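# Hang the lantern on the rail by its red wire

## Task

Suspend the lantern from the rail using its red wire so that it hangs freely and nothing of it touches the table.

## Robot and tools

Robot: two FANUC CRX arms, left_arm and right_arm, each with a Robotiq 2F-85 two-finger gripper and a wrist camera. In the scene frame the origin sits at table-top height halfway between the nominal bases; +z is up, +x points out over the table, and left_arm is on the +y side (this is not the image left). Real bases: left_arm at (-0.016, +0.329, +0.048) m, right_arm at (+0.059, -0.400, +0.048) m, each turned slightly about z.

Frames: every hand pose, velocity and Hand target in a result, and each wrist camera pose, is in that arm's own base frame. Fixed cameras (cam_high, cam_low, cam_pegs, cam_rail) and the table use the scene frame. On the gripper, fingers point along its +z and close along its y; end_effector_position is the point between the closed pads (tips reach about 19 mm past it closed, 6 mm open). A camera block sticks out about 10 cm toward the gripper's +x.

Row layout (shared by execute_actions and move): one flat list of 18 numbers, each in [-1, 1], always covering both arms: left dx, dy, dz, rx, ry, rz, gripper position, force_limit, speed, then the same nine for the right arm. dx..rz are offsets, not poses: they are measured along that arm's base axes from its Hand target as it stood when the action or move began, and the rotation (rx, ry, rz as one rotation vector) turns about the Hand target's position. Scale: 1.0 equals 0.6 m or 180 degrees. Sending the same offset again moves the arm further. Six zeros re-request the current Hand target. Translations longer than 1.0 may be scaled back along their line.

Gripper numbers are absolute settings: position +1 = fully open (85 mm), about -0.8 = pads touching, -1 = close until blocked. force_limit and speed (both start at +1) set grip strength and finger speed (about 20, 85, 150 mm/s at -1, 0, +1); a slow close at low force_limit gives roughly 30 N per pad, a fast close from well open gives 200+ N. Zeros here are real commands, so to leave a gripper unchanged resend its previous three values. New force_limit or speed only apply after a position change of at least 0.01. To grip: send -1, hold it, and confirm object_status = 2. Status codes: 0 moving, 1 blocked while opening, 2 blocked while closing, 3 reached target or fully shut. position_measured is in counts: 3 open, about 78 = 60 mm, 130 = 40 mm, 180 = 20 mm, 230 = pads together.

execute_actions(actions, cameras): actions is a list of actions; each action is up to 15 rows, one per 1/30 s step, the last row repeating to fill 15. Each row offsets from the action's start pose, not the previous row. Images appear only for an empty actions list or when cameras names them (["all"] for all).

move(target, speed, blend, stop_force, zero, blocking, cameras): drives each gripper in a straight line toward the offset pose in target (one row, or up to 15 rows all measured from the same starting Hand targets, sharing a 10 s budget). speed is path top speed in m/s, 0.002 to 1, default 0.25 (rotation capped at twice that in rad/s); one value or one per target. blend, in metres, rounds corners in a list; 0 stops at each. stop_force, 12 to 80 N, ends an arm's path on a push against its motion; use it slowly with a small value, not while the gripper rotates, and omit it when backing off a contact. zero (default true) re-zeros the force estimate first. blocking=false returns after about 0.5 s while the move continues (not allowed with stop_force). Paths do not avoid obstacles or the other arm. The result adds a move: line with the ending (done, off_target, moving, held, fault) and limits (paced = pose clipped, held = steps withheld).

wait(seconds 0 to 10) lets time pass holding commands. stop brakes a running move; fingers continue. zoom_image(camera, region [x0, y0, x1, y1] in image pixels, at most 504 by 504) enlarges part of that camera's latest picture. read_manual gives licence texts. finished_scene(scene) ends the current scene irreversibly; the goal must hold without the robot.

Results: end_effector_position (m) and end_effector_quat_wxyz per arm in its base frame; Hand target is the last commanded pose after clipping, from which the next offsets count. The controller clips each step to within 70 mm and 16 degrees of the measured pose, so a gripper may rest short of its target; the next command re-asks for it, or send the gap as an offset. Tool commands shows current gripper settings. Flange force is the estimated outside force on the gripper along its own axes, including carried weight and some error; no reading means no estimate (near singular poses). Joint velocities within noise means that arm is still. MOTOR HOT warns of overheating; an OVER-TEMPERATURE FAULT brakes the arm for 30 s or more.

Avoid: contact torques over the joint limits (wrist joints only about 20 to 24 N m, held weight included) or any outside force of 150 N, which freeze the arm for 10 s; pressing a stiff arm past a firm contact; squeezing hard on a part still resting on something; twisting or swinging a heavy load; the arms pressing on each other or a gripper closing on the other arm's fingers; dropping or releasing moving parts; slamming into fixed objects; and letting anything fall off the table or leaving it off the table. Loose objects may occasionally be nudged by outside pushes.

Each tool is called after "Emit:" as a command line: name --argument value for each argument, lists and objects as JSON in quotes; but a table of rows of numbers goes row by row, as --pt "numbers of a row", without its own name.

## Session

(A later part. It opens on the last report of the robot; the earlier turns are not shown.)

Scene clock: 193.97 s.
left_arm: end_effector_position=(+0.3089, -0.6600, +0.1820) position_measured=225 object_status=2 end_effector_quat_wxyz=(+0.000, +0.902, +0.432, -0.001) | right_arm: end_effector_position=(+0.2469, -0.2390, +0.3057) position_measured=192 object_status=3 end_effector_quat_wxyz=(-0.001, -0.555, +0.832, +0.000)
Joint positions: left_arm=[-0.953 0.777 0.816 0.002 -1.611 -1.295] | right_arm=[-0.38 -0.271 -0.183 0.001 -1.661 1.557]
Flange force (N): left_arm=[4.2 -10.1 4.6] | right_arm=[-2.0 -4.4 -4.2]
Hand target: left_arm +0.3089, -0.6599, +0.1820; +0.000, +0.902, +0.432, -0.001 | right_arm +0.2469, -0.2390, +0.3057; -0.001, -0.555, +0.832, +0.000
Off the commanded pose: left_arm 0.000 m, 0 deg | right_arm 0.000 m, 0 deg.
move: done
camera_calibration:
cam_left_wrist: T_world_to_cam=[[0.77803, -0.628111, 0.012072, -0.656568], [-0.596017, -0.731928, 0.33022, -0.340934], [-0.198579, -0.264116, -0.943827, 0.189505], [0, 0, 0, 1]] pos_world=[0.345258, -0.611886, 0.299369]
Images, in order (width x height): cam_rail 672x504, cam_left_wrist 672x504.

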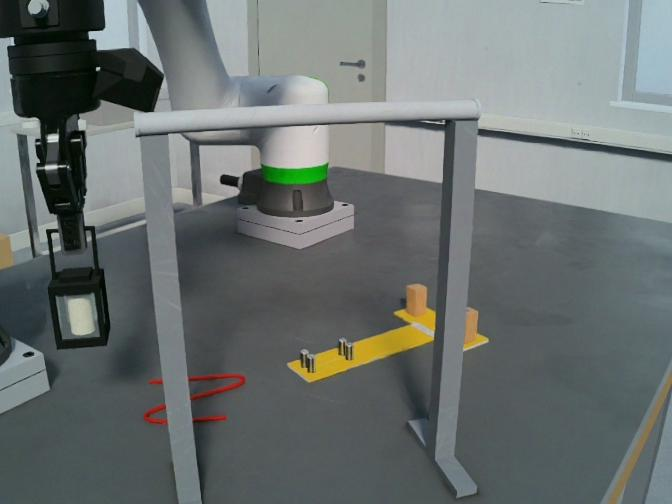

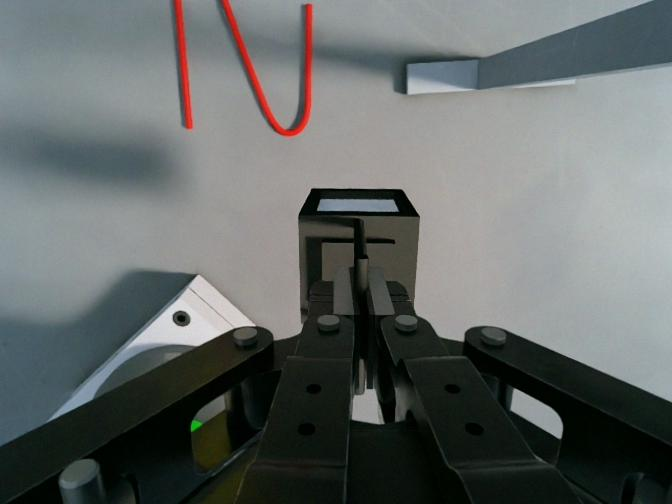

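Emit:
move --pt "-0.06 0.25 0.02 0 0 0.05 -1 -0.4 -1 0 0 0 0 0 0 -0.5 0.2 -1" --pt "-0.148 0.6 -0.15 0 0 0.111 -1 -0.4 -1 0 0 0 0 0 0 -0.5 0.2 -1" --pt "-0.148 0.6 -0.1985 0 0 0.111 -1 -0.4 -1 0 0 0 0 0 0 -0.5 0.2 -1" --pt "-0.148 0.6 -0.1985 0 0 0.111 0 -0.4 -1 0 0 0 0 0 0 -0.5 0.2 -1" --speed '[0.2,0.2,0.03,0.1]' --blend '[0.03,0,0,0]'

Emit:
move --pt "0 0 0.22 0 0 0 0 -0.4 -1 0 0 0 0 0 0 -0.5 0.2 -1" --pt "0.1733 -0.4033 0.22 0 0 0 -0.4 -0.4 -1 0 0 0 0 0 0 -0.5 0.2 -1" --speed 0.2 --cameras '["cam_pegs","cam_left_wrist"]'

Scene clock: 200.13 s.
left_arm: end_effector_position=(+0.2201, -0.2999, +0.0629) position_measured=128 object_status=0 end_effector_quat_wxyz=(+0.000, +0.813, +0.582, -0.001) | right_arm: end_effector_position=(+0.2469, -0.2390, +0.3057) position_measured=192 object_status=3 end_effector_quat_wxyz=(-0.001, -0.555, +0.832, +0.000)
Joint positions: left_arm=[-0.579 -0.052 -0.587 0.002 -1.036 -1.321] | right_arm=[-0.38 -0.271 -0.183 0.001 -1.661 1.557]
Flange force (N): left_arm=[1.1 -3.4 -1.0] | right_arm=[-1.5 -5.4 -4.0]
Hand target: left_arm +0.2201, -0.2999, +0.0629; +0.000, +0.813, +0.582, -0.001 | right_arm +0.2469, -0.2390, +0.3057; -0.001, -0.555, +0.832, +0.000
Off the commanded pose: left_arm 0.000 m, 0 deg | right_arm 0.000 m, 0 deg.
move: done

Scene clock: 204.17 s.
left_arm: end_effector_position=(+0.3241, -0.5419, +0.1949) position_measured=179 object_status=0 end_effector_quat_wxyz=(+0.000, +0.813, +0.582, -0.001) | right_arm: end_effector_position=(+0.2469, -0.2390, +0.3057) position_measured=192 object_status=3 end_effector_quat_wxyz=(-0.001, -0.555, +0.832, +0.000)
Joint positions: left_arm=[-0.824 0.482 0.385 0.001 -1.475 -1.076] | right_arm=[-0.38 -0.271 -0.183 0.001 -1.661 1.557]
Flange force (N): left_arm=[3.4 -4.8 0.7] | right_arm=[-1.5 -5.0 -3.6]
Hand target: left_arm +0.3241, -0.5419, +0.1949; +0.000, +0.813, +0.582, -0.001 | right_arm +0.2469, -0.2390, +0.3057; -0.001, -0.555, +0.832, +0.000
Off the commanded pose: left_arm 0.000 m, 0 deg | right_arm 0.000 m, 0 deg.
move: done
camera_calibration:
cam_left_wrist: T_world_to_cam=[[0.945812, -0.324492, 0.0120633, -0.484215], [-0.310099, -0.891592, 0.330004, -0.428819], [-0.0963279, -0.315862, -0.943903, 0.174717], [0, 0, 0, 1]] pos_world=[0.34183, -0.484269, 0.312269]
Images, in order (width x height): cam_pegs 672x504, cam_left_wrist 672x504.

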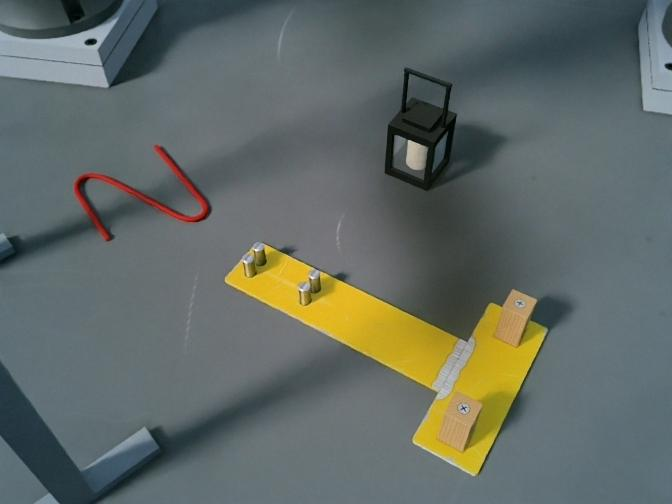

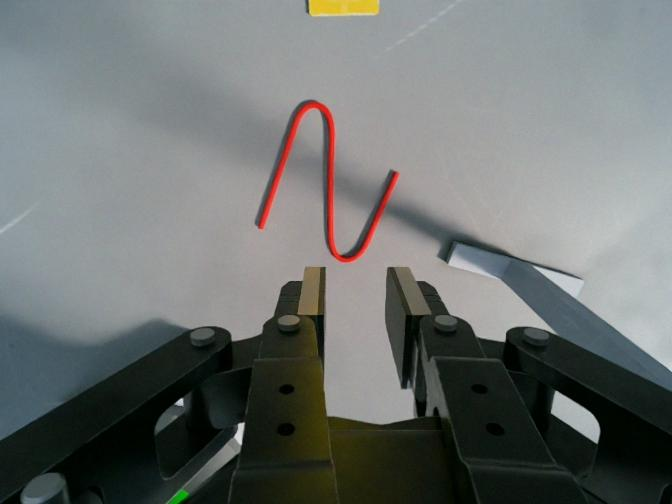

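Emit:
move --pt "0.2748 0.5175 -0.15 0 0 0 0.2 0 0 0 0 0 0 0 0 -0.5 0.2 -1" --pt "0.2748 0.5175 -0.345 0 0 0 0.2 0 0 0 0 0 0 0 0 -0.5 0.2 -1" --pt "0.2748 0.5175 -0.345 0 0 0 -1 0 -1 0 0 0 0 0 0 -0.5 0.2 -1" --speed 0.2 --cameras '["cam_left_wrist"]'

Emit:
move --pt "0 0 0.004 0 0 0 -1 0 -1 0 0 0 0 0 0 -0.5 0.2 -1" --pt "0.05 0.417 0.004 0 0 0 -1 0 -1 0 0 0 0 0 0 -0.5 0.2 -1" --pt "0.05 0.417 0.002 0 0 0 0.2 0 0 0 0 0 0 0 0 -0.5 0.2 -1" --pt "0.05 0.417 0.2 0 0 0 0.2 0 0 0 0 0 0 0 0 -0.5 0.2 -1" --speed 0.12

Emit:
move --pt "-0.325 -0.9345 0.25 0 0 0 -0.4 0 -1 0 0 0 0 0 0 -0.5 0.2 -1" --pt "-0.325 -0.9345 -0.1 0 0 0 -0.4 0 -1 0 0 0 0 0 0 -0.5 0.2 -1" --speed 0.25 --cameras '["cam_left_wrist","cam_pegs"]'

Scene clock: 210.30 s.
left_arm: end_effector_position=(+0.4890, -0.2315, -0.0121) position_measured=182 object_status=0 end_effector_quat_wxyz=(+0.000, +0.813, +0.582, -0.001) | right_arm: end_effector_position=(+0.2469, -0.2390, +0.3057) position_measured=192 object_status=3 end_effector_quat_wxyz=(-0.001, -0.555, +0.832, +0.000)
Joint positions: left_arm=[-0.199 0.45 -0.182 0.001 -0.94 -1.702] | right_arm=[-0.38 -0.271 -0.183 0.001 -1.661 1.557]
Flange force (N): left_arm=[4.4 -3.3 -20.1] | right_arm=[-1.1 -5.6 -4.6]
Hand target: left_arm +0.4890, -0.2314, -0.0121; +0.000, +0.813, +0.582, -0.001 | right_arm +0.2469, -0.2390, +0.3057; -0.001, -0.555, +0.832, +0.000
Off the commanded pose: left_arm 0.000 m, 0 deg | right_arm 0.000 m, 0 deg.
move: done
camera_calibration:
cam_left_wrist: T_world_to_cam=[[0.945827, -0.324441, 0.0122136, -0.536974], [-0.310084, -0.891546, 0.330143, -0.0326363], [-0.0962228, -0.316045, -0.943852, 0.0931681], [0, 0, 0, 1]] pos_world=[0.50673, -0.173868, 0.10527]
Images, in order (width x height): cam_left_wrist 672x504.

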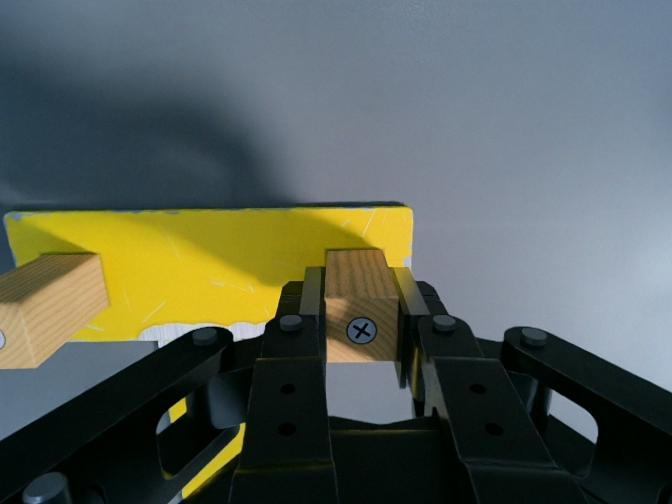

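Scene clock: 215.73 s.
left_arm: end_effector_position=(+0.5190, +0.0187, +0.1079) position_measured=104 object_status=3 end_effector_quat_wxyz=(+0.000, +0.813, +0.582, -0.001) | right_arm: end_effector_position=(+0.2469, -0.2390, +0.3057) position_measured=192 object_status=3 end_effector_quat_wxyz=(-0.001, -0.555, +0.832, +0.000)
Joint positions: left_arm=[0.289 0.258 -0.126 0.001 -1.188 -2.189] | right_arm=[-0.38 -0.271 -0.183 0.001 -1.661 1.557]
Flange force (N): left_arm=[-2.1 -3.4 0.2] | right_arm=[-1.5 -4.9 -3.9]
Hand target: left_arm +0.5190, +0.0188, +0.1079; +0.000, +0.813, +0.582, -0.001 | right_arm +0.2469, -0.2390, +0.3057; -0.001, -0.555, +0.832, +0.000
Off the commanded pose: left_arm 0.000 m, 0 deg | right_arm 0.000 m, 0 deg.
move: done

Scene clock: 219.83 s.
left_arm: end_effector_position=(+0.3240, -0.5419, +0.0479) position_measured=179 object_status=3 end_effector_quat_wxyz=(+0.000, +0.813, +0.582, -0.001) | right_arm: end_effector_position=(+0.2469, -0.2390, +0.3057) position_measured=192 object_status=3 end_effector_quat_wxyz=(-0.001, -0.555, +0.832, +0.000)
Joint positions: left_arm=[-0.824 0.574 0.169 0.002 -1.166 -1.077] | right_arm=[-0.38 -0.271 -0.183 0.001 -1.661 1.557]
Flange force (N): left_arm=[3.0 -4.6 -1.4] | right_arm=[-1.6 -5.5 -4.4]
Hand target: left_arm +0.3240, -0.5419, +0.0479; +0.000, +0.813, +0.582, -0.001 | right_arm +0.2469, -0.2390, +0.3057; -0.001, -0.555, +0.832, +0.000
Off the commanded pose: left_arm 0.000 m, 0 deg | right_arm 0.000 m, 0 deg.
move: done
camera_calibration:
cam_left_wrist: T_world_to_cam=[[0.945818, -0.32447, 0.0121243, -0.482381], [-0.310081, -0.891536, 0.330172, -0.380435], [-0.0963219, -0.316042, -0.943843, 0.0358236], [0, 0, 0, 1]] pos_world=[0.34173, -0.484368, 0.165269]
Images, in order (width x height): cam_pegs 672x504, cam_left_wrist 672x504.

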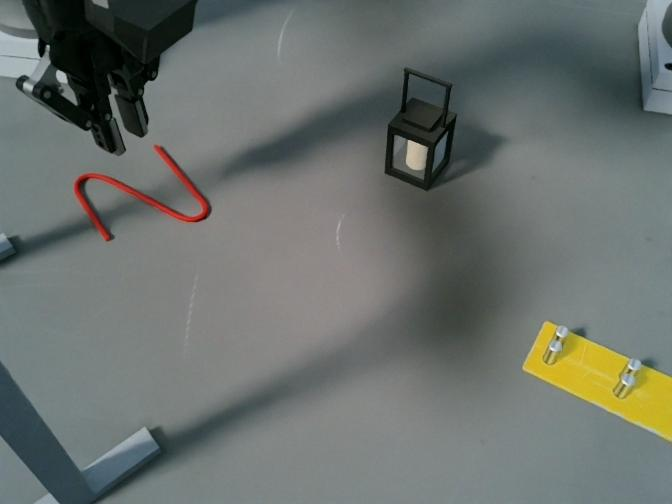

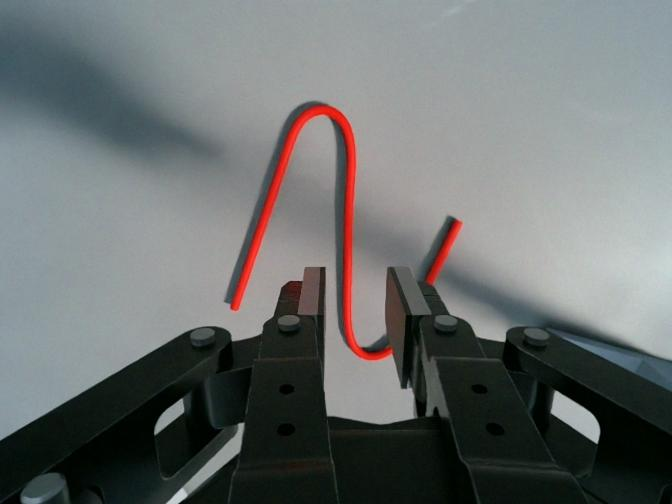

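Emit:
move --pt "0 0 -0.1175 0 0 0 -0.4 0 -1 0 0 0 0 0 0 -0.5 0.2 -1" --pt "0 0 -0.1175 0 0 0 -1 0.5 -1 0 0 0 0 0 0 -0.5 0.2 -1" --pt "0 0 0.1 0 0 0 -1 0.5 -1 0 0 0 0 0 0 -0.5 0.2 -1" --pt "0.06 0.27 0.353 -0.473 0.163 0 -1 0.5 -1 0 0 0 0 0 0 -0.5 0.2 -1" --speed '[0.06,0.06,0.1,0.3]' --cameras '["cam_left_wrist","cam_rail"]'

Scene clock: 227.63 s.
left_arm: end_effector_position=(+0.3600, -0.3799, +0.2597) position_measured=227 object_status=2 end_effector_quat_wxyz=(+0.410, +0.575, +0.411, -0.577) | right_arm: end_effector_position=(+0.2469, -0.2390, +0.3057) position_measured=192 object_status=3 end_effector_quat_wxyz=(-0.001, -0.555, +0.832, +0.000)
Joint positions: left_arm=[-0.134 0.36 -0.691 1.398 -1.671 -2.628] | right_arm=[-0.38 -0.271 -0.183 0.001 -1.661 1.557]
Flange force (N): left_arm=[-2.0 -2.0 0.7] | right_arm=[-1.9 -4.9 -4.1]
Hand target: left_arm +0.3600, -0.3799, +0.2597; +0.410, +0.575, +0.411, -0.577 | right_arm +0.2469, -0.2390, +0.3057; -0.001, -0.555, +0.832, +0.000
Off the commanded pose: left_arm 0.000 m, 0 deg | right_arm 0.000 m, 0 deg.
move: done
camera_calibration:
cam_left_wrist: T_world_to_cam=[[0.949299, -0.314372, -0.00130716, -0.460287], [0.105187, 0.313705, 0.943676, -0.145649], [-0.296256, -0.895968, 0.330867, -0.188984], [0, 0, 0, 1]] pos_world=[0.396282, -0.268334, 0.199372]
Images, in order (width x height): cam_rail 672x504, cam_left_wrist 672x504.

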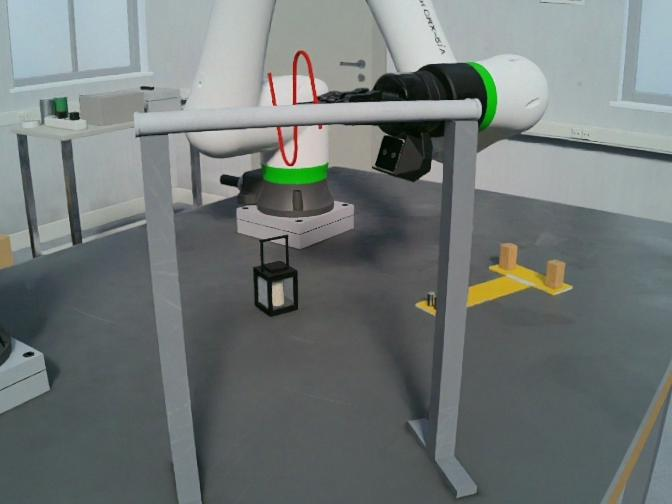

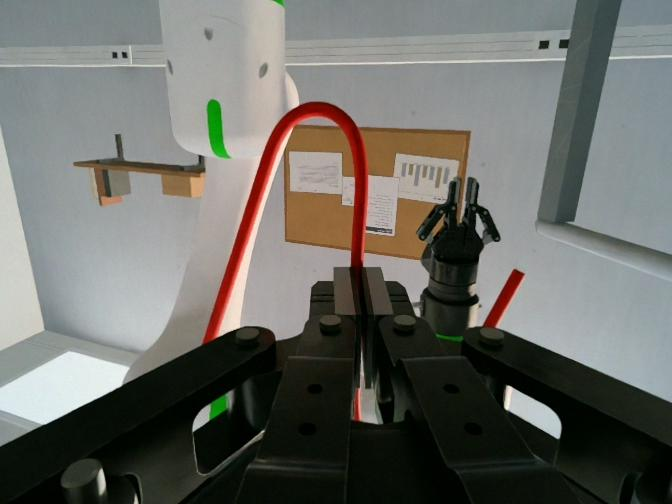

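Emit:
move --pt "-0.045 0.083 -0.066 -0.1087 -0.3153 0 -1 0.5 -1 0 0 0 0 0 0 -0.5 0.2 -1" --pt "-0.0948 0.1 -0.2995 -0.1087 -0.3153 0 -1 0.5 -1 0 0 0 0 0 0 -0.5 0.2 -1" --speed 0.2 --cameras '["cam_left_wrist","cam_pegs","cam_rail","cam_low"]'

Scene clock: 232.13 s.
left_arm: end_effector_position=(+0.3037, -0.3199, +0.0806) position_measured=227 object_status=2 end_effector_quat_wxyz=(+0.588, +0.728, +0.096, -0.340) | right_arm: end_effector_position=(+0.2469, -0.2390, +0.3057) position_measured=192 object_status=3 end_effector_quat_wxyz=(-0.001, -0.555, +0.832, +0.000)
Joint positions: left_arm=[0.06 0.638 -0.791 1.111 -1.555 -3.929] | right_arm=[-0.38 -0.271 -0.183 0.001 -1.661 1.557]
Flange force (N): left_arm=[-2.0 2.7 -0.3] | right_arm=[-1.2 -5.4 -3.3]
Hand target: left_arm +0.3031, -0.3199, +0.0800; +0.643, +0.704, +0.068, -0.295 | right_arm +0.2469, -0.2390, +0.3057; -0.001, -0.555, +0.832, +0.000
Off the commanded pose: left_arm 0.001 m, 9 deg | right_arm 0.000 m, 0 deg.
joint sent to its limit (left arm) — joint 6 (wrist roll), lower limit. The joint targets are off in orientation, not in position.
move: off_target (left_arm)
camera_calibration:
cam_left_wrist: T_world_to_cam=[[0.543364, -0.278537, 0.791942, -0.317384], [-0.585974, 0.549688, 0.59538, 0.323926], [-0.601157, -0.787566, 0.135465, 0.0503439], [0, 0, 0, 1]] pos_world=[0.392532, -0.226813, 0.0516711]
Images, in order (width x height): cam_low 672x504, cam_pegs 672x504, cam_rail 672x504, cam_left_wrist 672x504.

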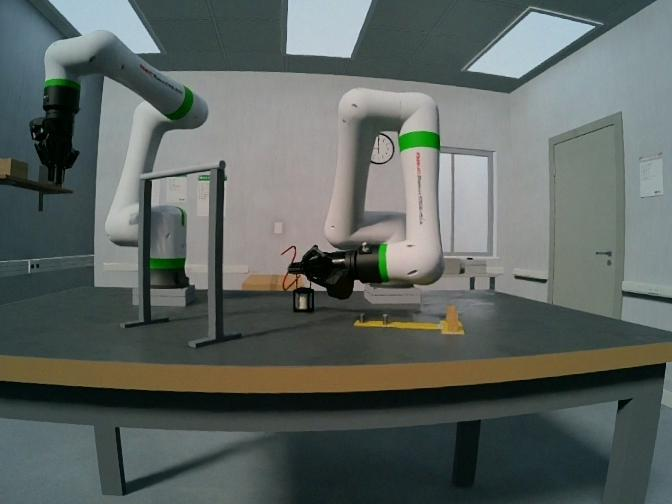

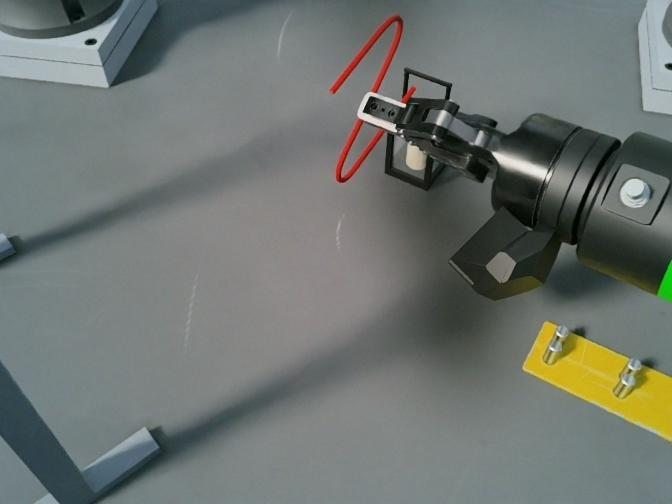

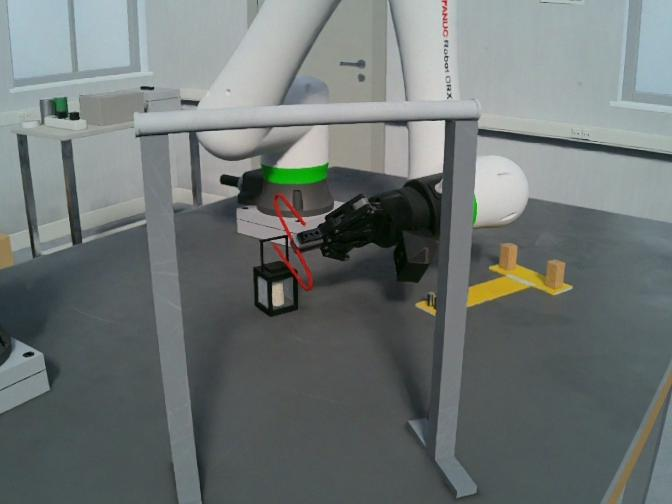

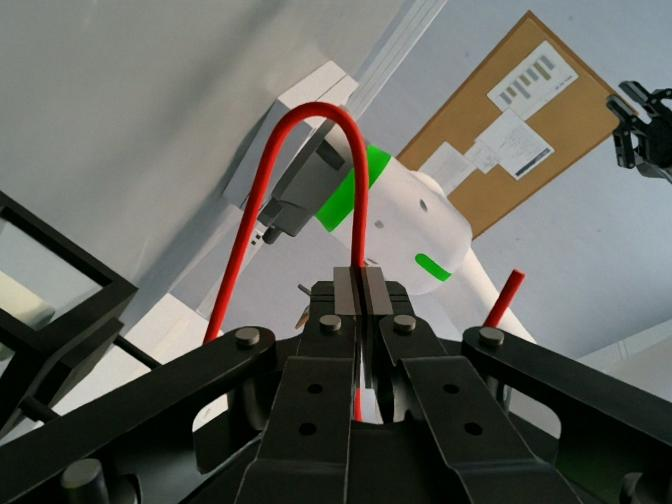

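Emit:
move --target '[0.0048,-0.0018,-0.0333,0.0217,0.0631,0,-1,0.5,-1,0,0,0,0,0,0,-0.5,0.2,-1]' --speed 0.1 --cameras '["cam_low","cam_pegs","cam_rail"]'

Emit:
zoom_image --camera "cam_rail" --region '[220, 180, 380, 330]'

Emit:
zoom_image --camera "cam_pegs" --region '[310, 0, 510, 200]'

Scene clock: 234.33 s.
left_arm: end_effector_position=(+0.3064, -0.3210, +0.0605) position_measured=227 object_status=2 end_effector_quat_wxyz=(+0.601, +0.695, +0.144, -0.367) | right_arm: end_effector_position=(+0.2469, -0.2390, +0.3057) position_measured=192 object_status=3 end_effector_quat_wxyz=(-0.001, -0.555, +0.832, +0.000)
Joint positions: left_arm=[0.058 0.736 -0.801 1.169 -1.575 -3.929] | right_arm=[-0.38 -0.271 -0.183 0.001 -1.661 1.557]
Flange force (N): left_arm=[-1.9 3.1 0.9] | right_arm=[-1.7 -5.2 -3.9]
Hand target: left_arm +0.3060, -0.3210, +0.0600; +0.609, +0.693, +0.141, -0.361 | right_arm +0.2469, -0.2390, +0.3057; -0.001, -0.555, +0.832, +0.000
Off the commanded pose: left_arm 0.001 m, 1 deg | right_arm 0.000 m, 0 deg.
joint sent to its limit (left arm) — joint 6 (wrist roll), lower limit. The joint targets still meet the commanded pose.
move: done
Images, in order (width x height): cam_low 672x504, cam_pegs 672x504, cam_rail 672x504.

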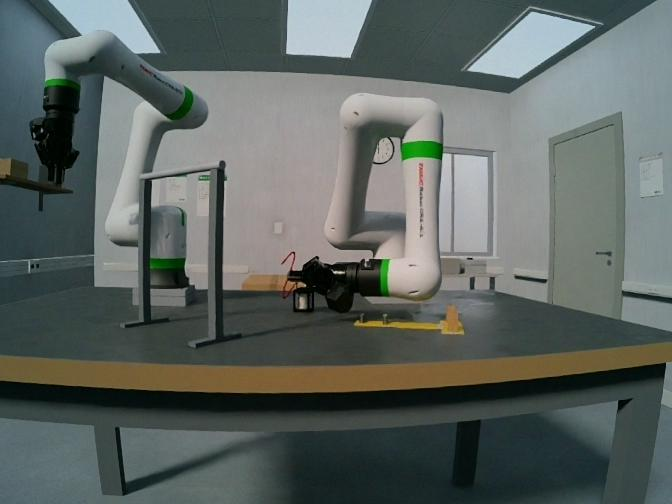

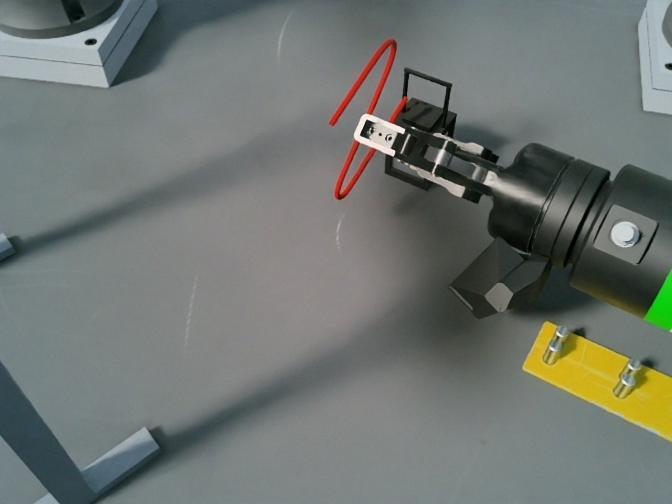

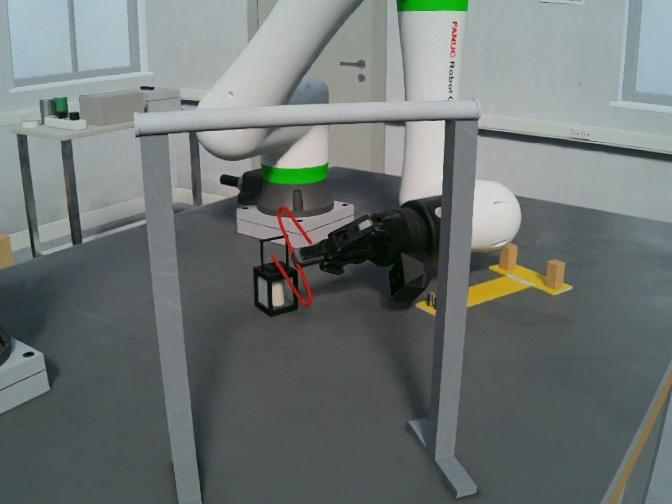

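Scaled by 3.150 from the camera's 672x504 image, which has a finer 960x720 frame.

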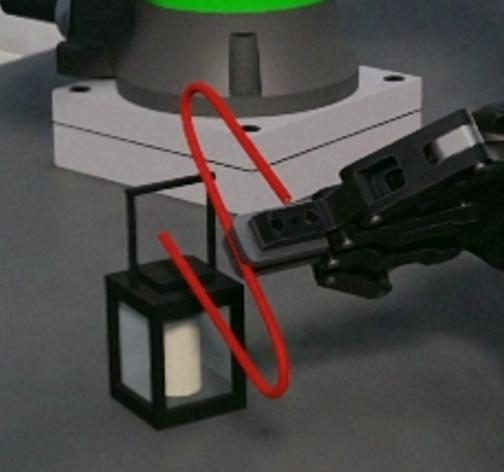

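Scaled by 2.520 from the camera's 672x504 image, which has a finer 960x720 frame.

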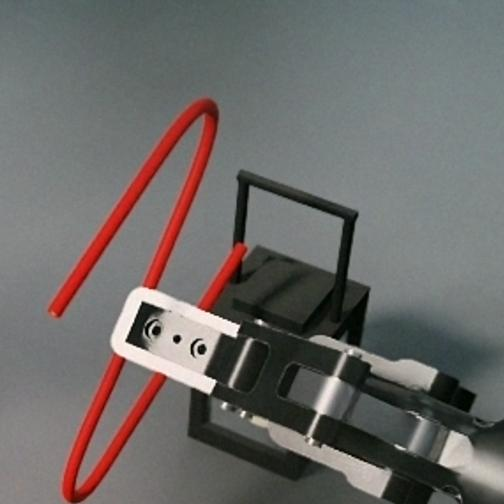

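Emit:
move --pt "0.0065 0.019 0 0 0 0 -1 0.5 -1 0 0 0 0 0 0 -0.5 0.2 -1" --pt "-0.04 0.036 0.017 0 0 0 -1 0.5 -1 0 0 0 0 0 0 -0.5 0.2 -1" --speed 0.05 --cameras '["cam_pegs","cam_rail"]'

Emit:
zoom_image --camera "cam_rail" --region '[220, 180, 380, 330]'

Emit:
zoom_image --camera "cam_pegs" --region '[310, 0, 510, 200]'

Scene clock: 236.67 s.
left_arm: end_effector_position=(+0.2825, -0.2993, +0.0708) position_measured=227 object_status=2 end_effector_quat_wxyz=(+0.596, +0.697, +0.147, -0.370) | right_arm: end_effector_position=(+0.2469, -0.2390, +0.3057) position_measured=192 object_status=3 end_effector_quat_wxyz=(-0.001, -0.555, +0.832, +0.000)
Joint positions: left_arm=[0.144 0.685 -0.862 1.079 -1.567 -3.929] | right_arm=[-0.38 -0.271 -0.183 0.001 -1.661 1.557]
Flange force (N): left_arm=[-0.5 2.8 0.6] | right_arm=[-1.2 -4.7 -4.1]
Hand target: left_arm +0.2820, -0.2994, +0.0702; +0.609, +0.693, +0.141, -0.361 | right_arm +0.2469, -0.2390, +0.3057; -0.001, -0.555, +0.832, +0.000
Off the commanded pose: left_arm 0.001 m, 2 deg | right_arm 0.000 m, 0 deg.
joint sent to its limit (left arm) — joint 6 (wrist roll), lower limit. The joint targets still meet the commanded pose.
move: done
Images, in order (width x height): cam_pegs 672x504, cam_rail 672x504.

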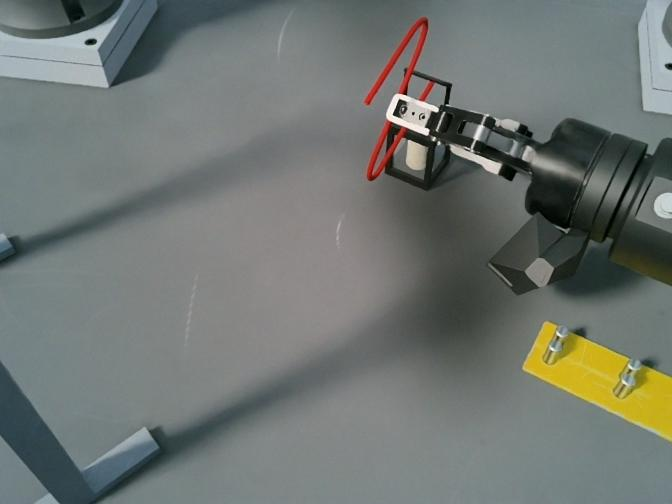

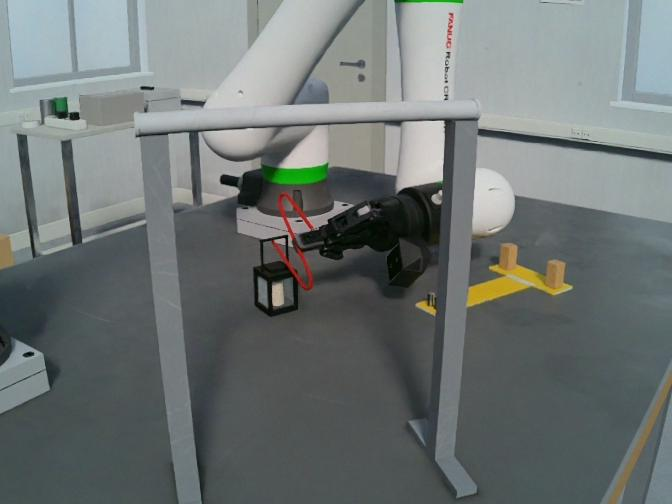

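Scaled by 3.150 from the camera's 672x504 image, which has a finer 960x720 frame.

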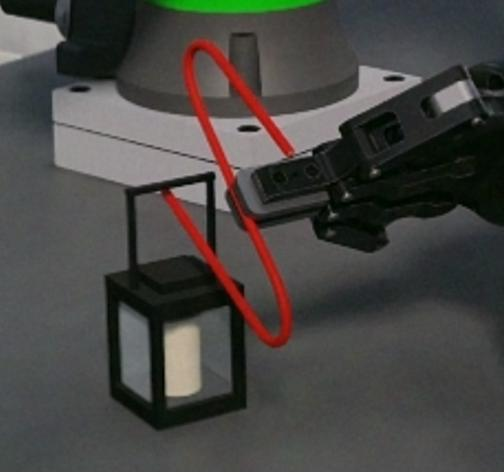

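Scaled by 2.520 from the camera's 672x504 image, which has a finer 960x720 frame.

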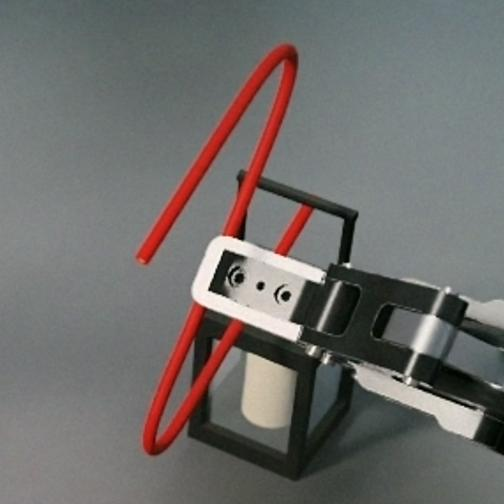

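Emit:
move --pt "0 0 -0.007 0 0 0 -1 0.5 -1 0 0 0 0 0 0 -0.5 0.2 -1" --pt "-0.0608 0.02 0.014 0 0 0 -1 0.5 -1 0 0 0 0 0 0 -0.5 0.2 -1" --speed 0.04 --cameras '["cam_pegs","cam_rail"]'

Emit:
zoom_image --camera "cam_rail" --region '[220, 180, 380, 330]'

Emit:
zoom_image --camera "cam_pegs" --region '[310, 0, 510, 200]'

Scene clock: 239.07 s.
left_arm: end_effector_position=(+0.2460, -0.2873, +0.0793) position_measured=227 object_status=2 end_effector_quat_wxyz=(+0.587, +0.701, +0.151, -0.376) | right_arm: end_effector_position=(+0.2469, -0.2390, +0.3057) position_measured=192 object_status=3 end_effector_quat_wxyz=(-0.001, -0.555, +0.832, +0.000)
Joint positions: left_arm=[0.214 0.622 -0.949 0.999 -1.542 -3.929] | right_arm=[-0.38 -0.271 -0.183 0.001 -1.661 1.557]
Flange force (N): left_arm=[-1.2 2.9 0.7] | right_arm=[-1.9 -4.5 -4.2]
Hand target: left_arm +0.2455, -0.2874, +0.0786; +0.609, +0.693, +0.141, -0.361 | right_arm +0.2469, -0.2390, +0.3057; -0.001, -0.555, +0.832, +0.000
Off the commanded pose: left_arm 0.001 m, 3 deg | right_arm 0.000 m, 0 deg.
joint sent to its limit (left arm) — joint 6 (wrist roll), lower limit. The joint targets are off in orientation, not in position.
move: off_target (left_arm)
Images, in order (width x height): cam_pegs 672x504, cam_rail 672x504.

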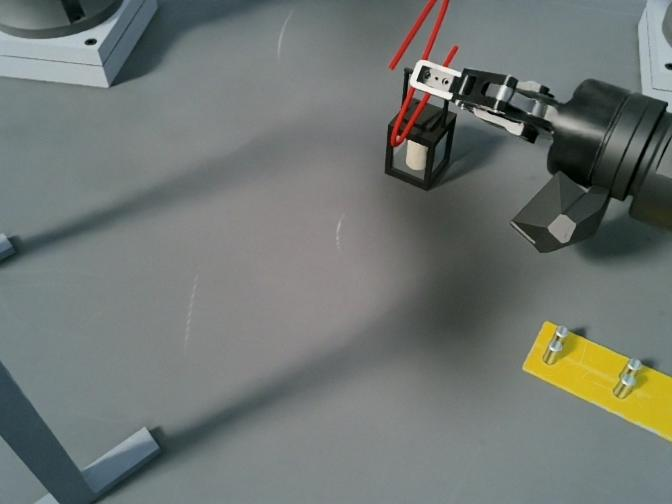

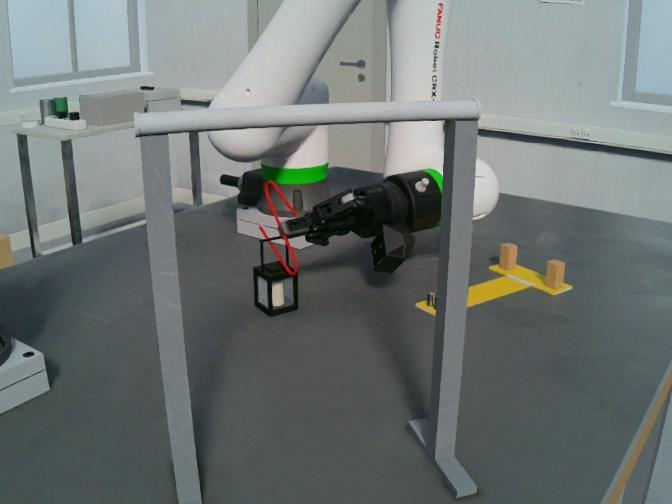

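Scaled by 3.150 from the camera's 672x504 image, which has a finer 960x720 frame.

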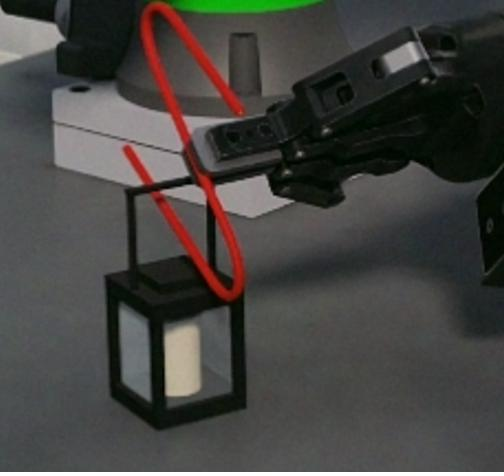

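Scaled by 2.520 from the camera's 672x504 image, which has a finer 960x720 frame.

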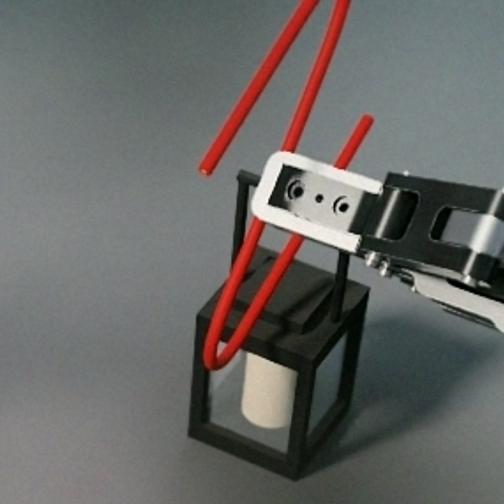

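Emit:
zoom_image --camera "cam_rail" --region '[250, 215, 300, 275]'

Scaled by 8.400 from the camera's 672x504 image, which has a finer 960x720 frame.

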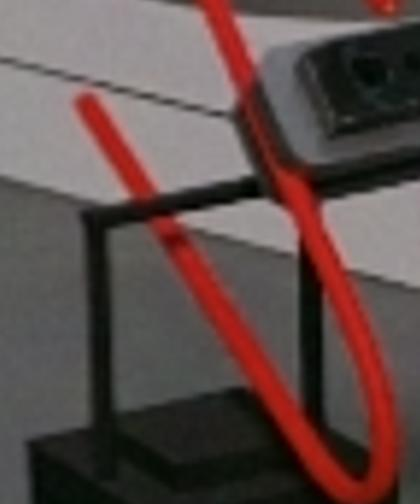

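Emit:
move --pt "-0.0067 0.0022 0.0115 0.0435 0.1261 0 -1 0.5 -1 0 0 0 0 0 0 -0.5 0.2 -1" --pt "0.0032 -0.0012 0.0223 0.087 0.2522 0 -1 0.5 -1 0 0 0 0 0 0 -0.5 0.2 -1" --pt "-0.01 0.003 0.055 0.087 0.2522 0 -1 0.5 -1 0 0 0 0 0 0 -0.5 0.2 -1" --pt "-0.01 0.003 0.2 0.087 0.2522 0 -1 0.5 -1 0 0 0 0 0 0 -0.5 0.2 -1" --speed '[0.1,0.1,0.05,0.05]' --cameras '["cam_pegs","cam_rail","cam_left_wrist","cam_high"]'

Scene clock: 246.70 s.
left_arm: end_effector_position=(+0.2395, -0.2856, +0.1986) position_measured=227 object_status=2 end_effector_quat_wxyz=(+0.410, +0.575, +0.411, -0.577) | right_arm: end_effector_position=(+0.2469, -0.2390, +0.3057) position_measured=192 object_status=3 end_effector_quat_wxyz=(-0.001, -0.555, +0.832, +0.000)
Joint positions: left_arm=[0.225 0.269 -1.022 1.031 -1.72 -2.899] | right_arm=[-0.38 -0.271 -0.183 0.001 -1.661 1.557]
Flange force (N): left_arm=[-1.5 0.3 1.1] | right_arm=[-2.2 -4.5 -4.2]
Hand target: left_arm +0.2395, -0.2856, +0.1986; +0.410, +0.575, +0.411, -0.577 | right_arm +0.2469, -0.2390, +0.3057; -0.001, -0.555, +0.832, +0.000
Off the commanded pose: left_arm 0.000 m, 0 deg | right_arm 0.000 m, 0 deg.
move: done
camera_calibration:
cam_left_wrist: T_world_to_cam=[[0.949335, -0.314261, -0.00154864, -0.316288], [0.1054, 0.313748, 0.943638, -0.104847], [-0.296063, -0.895992, 0.330976, -0.120015], [0, 0, 0, 1]] pos_world=[0.275782, -0.174033, 0.13817]
Images, in order (width x height): cam_high 672x504, cam_pegs 672x504, cam_rail 672x504, cam_left_wrist 672x504.

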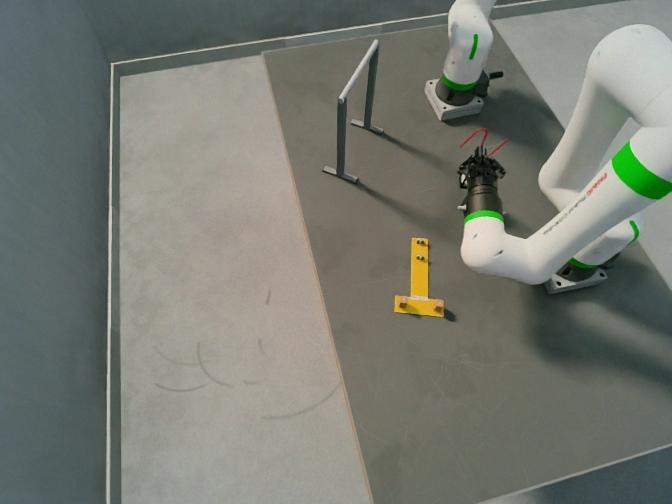

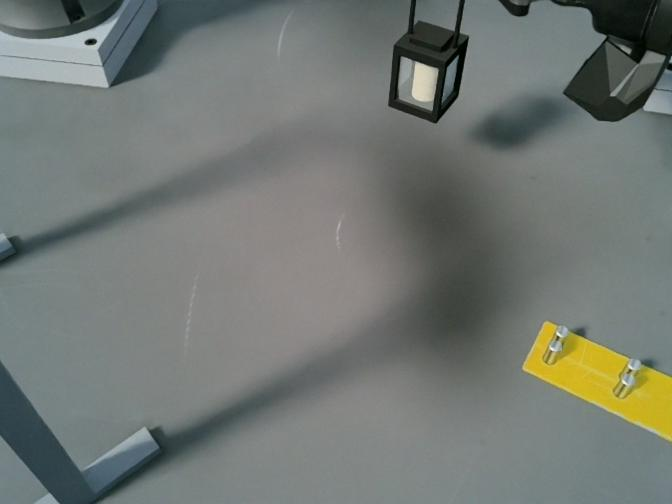

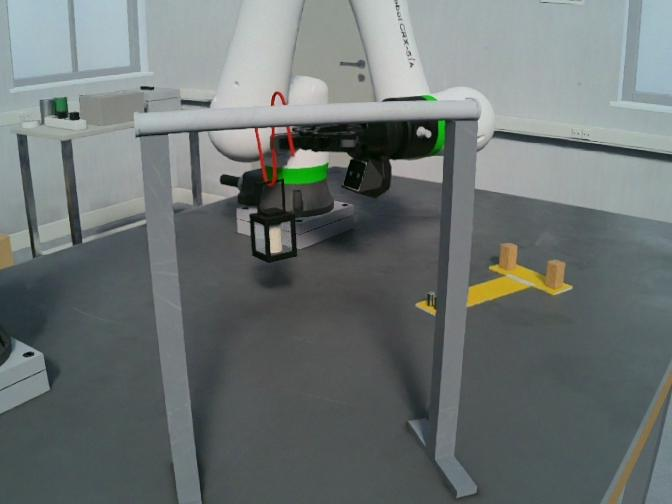

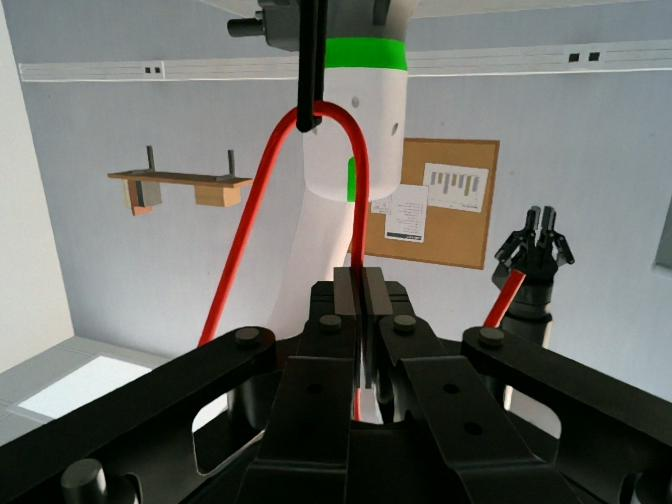

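Emit:
move --pt "0.2 -0.274 0.186 0 0 0.15 -1 0.5 -1 0 0 0 0 0 0 -0.5 0.2 -1" --pt "0.336 -0.56 0.186 0 0 0.15 -1 0.5 -1 0 0 0 0 0 0 -0.5 0.2 -1" --speed 0.1 --cameras '["all"]'

Emit:
zoom_image --camera "cam_rail" --region '[200, 40, 400, 260]'

Emit:
zoom_image --camera "cam_low" --region '[120, 130, 280, 300]'

Emit:
zoom_image --camera "cam_high" --region '[310, 20, 470, 190]'

Scene clock: 253.23 s.
left_arm: end_effector_position=(+0.4411, -0.6216, +0.3102) position_measured=227 object_status=2 end_effector_quat_wxyz=(+0.533, +0.463, +0.534, -0.465) | right_arm: end_effector_position=(+0.2469, -0.2390, +0.3057) position_measured=192 object_status=3 end_effector_quat_wxyz=(-0.001, -0.555, +0.832, +0.000)
Joint positions: left_arm=[-0.86 0.356 -0.474 2.425 -0.969 -2.68] | right_arm=[-0.38 -0.271 -0.183 0.001 -1.661 1.557]
Flange force (N): left_arm=[0.8 -4.0 -2.9] | right_arm=[-1.7 -5.1 -4.2]
Hand target: left_arm +0.4411, -0.6216, +0.3102; +0.533, +0.463, +0.534, -0.465 | right_arm +0.2469, -0.2390, +0.3057; -0.001, -0.555, +0.832, +0.000
Off the commanded pose: left_arm 0.000 m, 0 deg | right_arm 0.000 m, 0 deg.
move: done
camera_calibration:
cam_left_wrist: T_world_to_cam=[[0.988539, 0.150959, -0.00134549, -0.341297], [-0.0486959, 0.32729, 0.943668, -0.0497074], [0.142896, -0.932787, 0.33089, -0.614777], [0, 0, 0, 1]] pos_world=[0.422814, -0.505666, 0.249872]
cam_right_wrist: T_world_to_cam=[[-0.922686, 0.383724, 0.0375004, 0.316484], [0.374487, 0.868822, 0.323896, 0.032633], [0.0917055, 0.312898, -0.945349, 0.470425], [0, 0, 0, 1]] pos_world=[0.236654, -0.296989, 0.422278]

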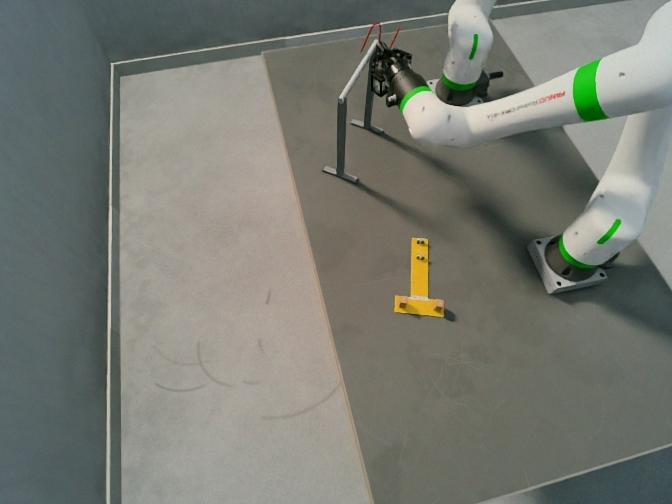

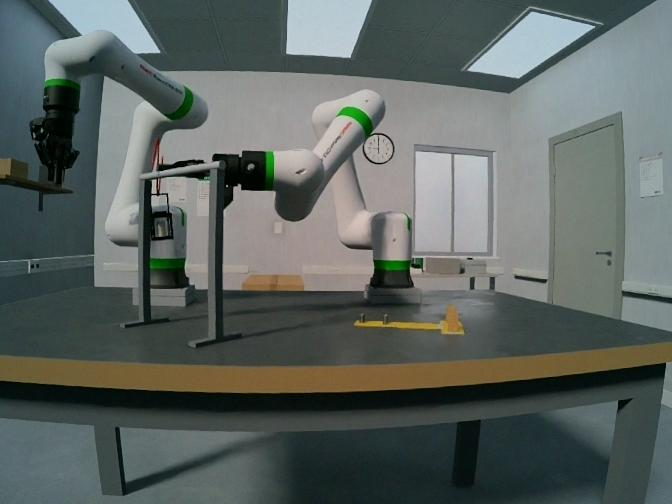

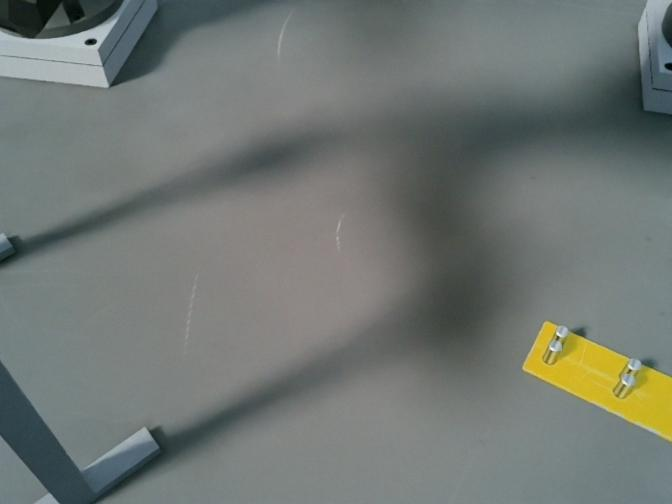

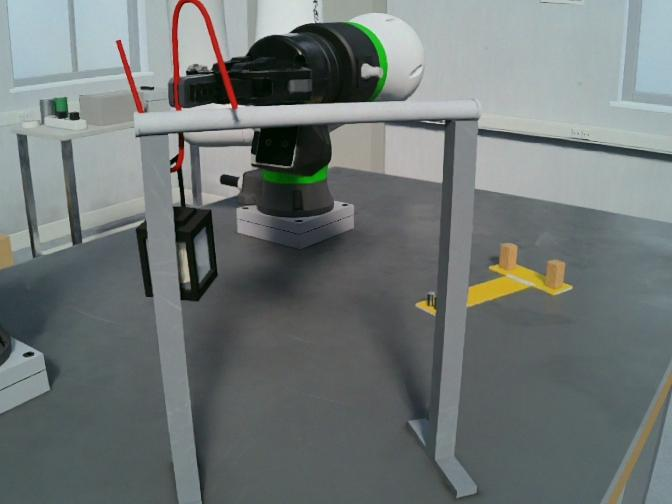

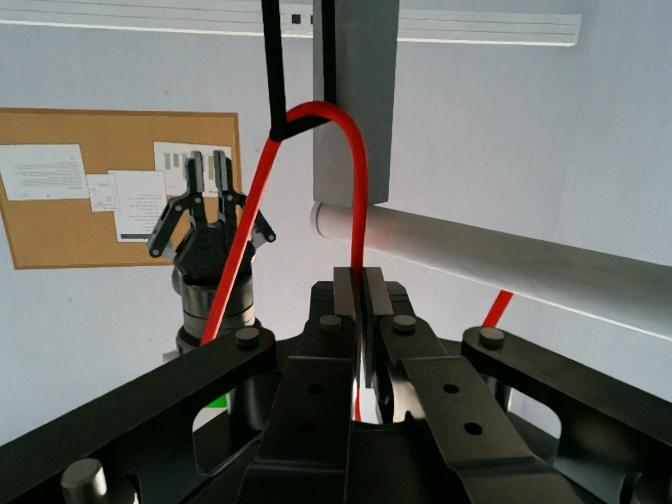

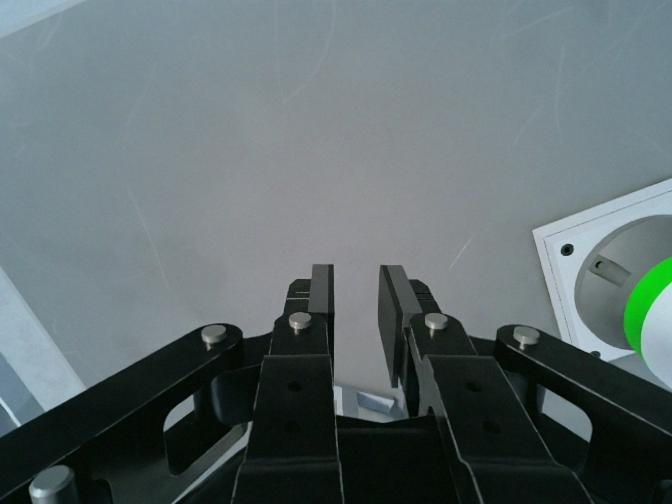

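Scaled by 2.291 from the camera's 672x504 image, which has a finer 960x720 frame.

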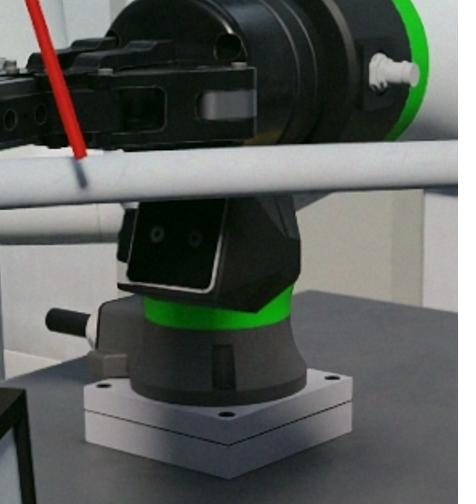

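Scaled by 2.965 from the camera's 672x504 image, which has a finer 960x720 frame.

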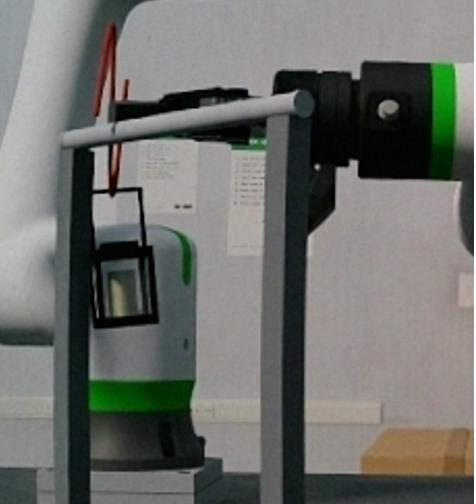

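Scaled by 2.965 from the camera's 672x504 image, which has a finer 960x720 frame.

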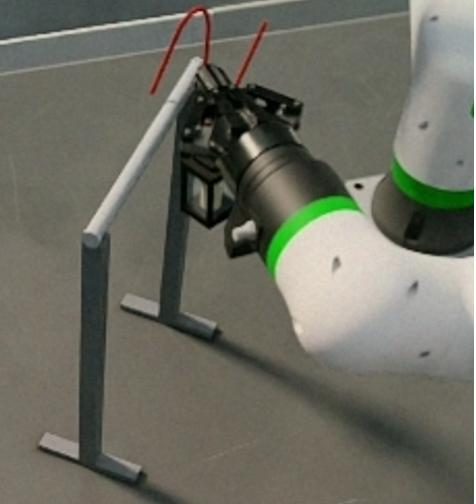

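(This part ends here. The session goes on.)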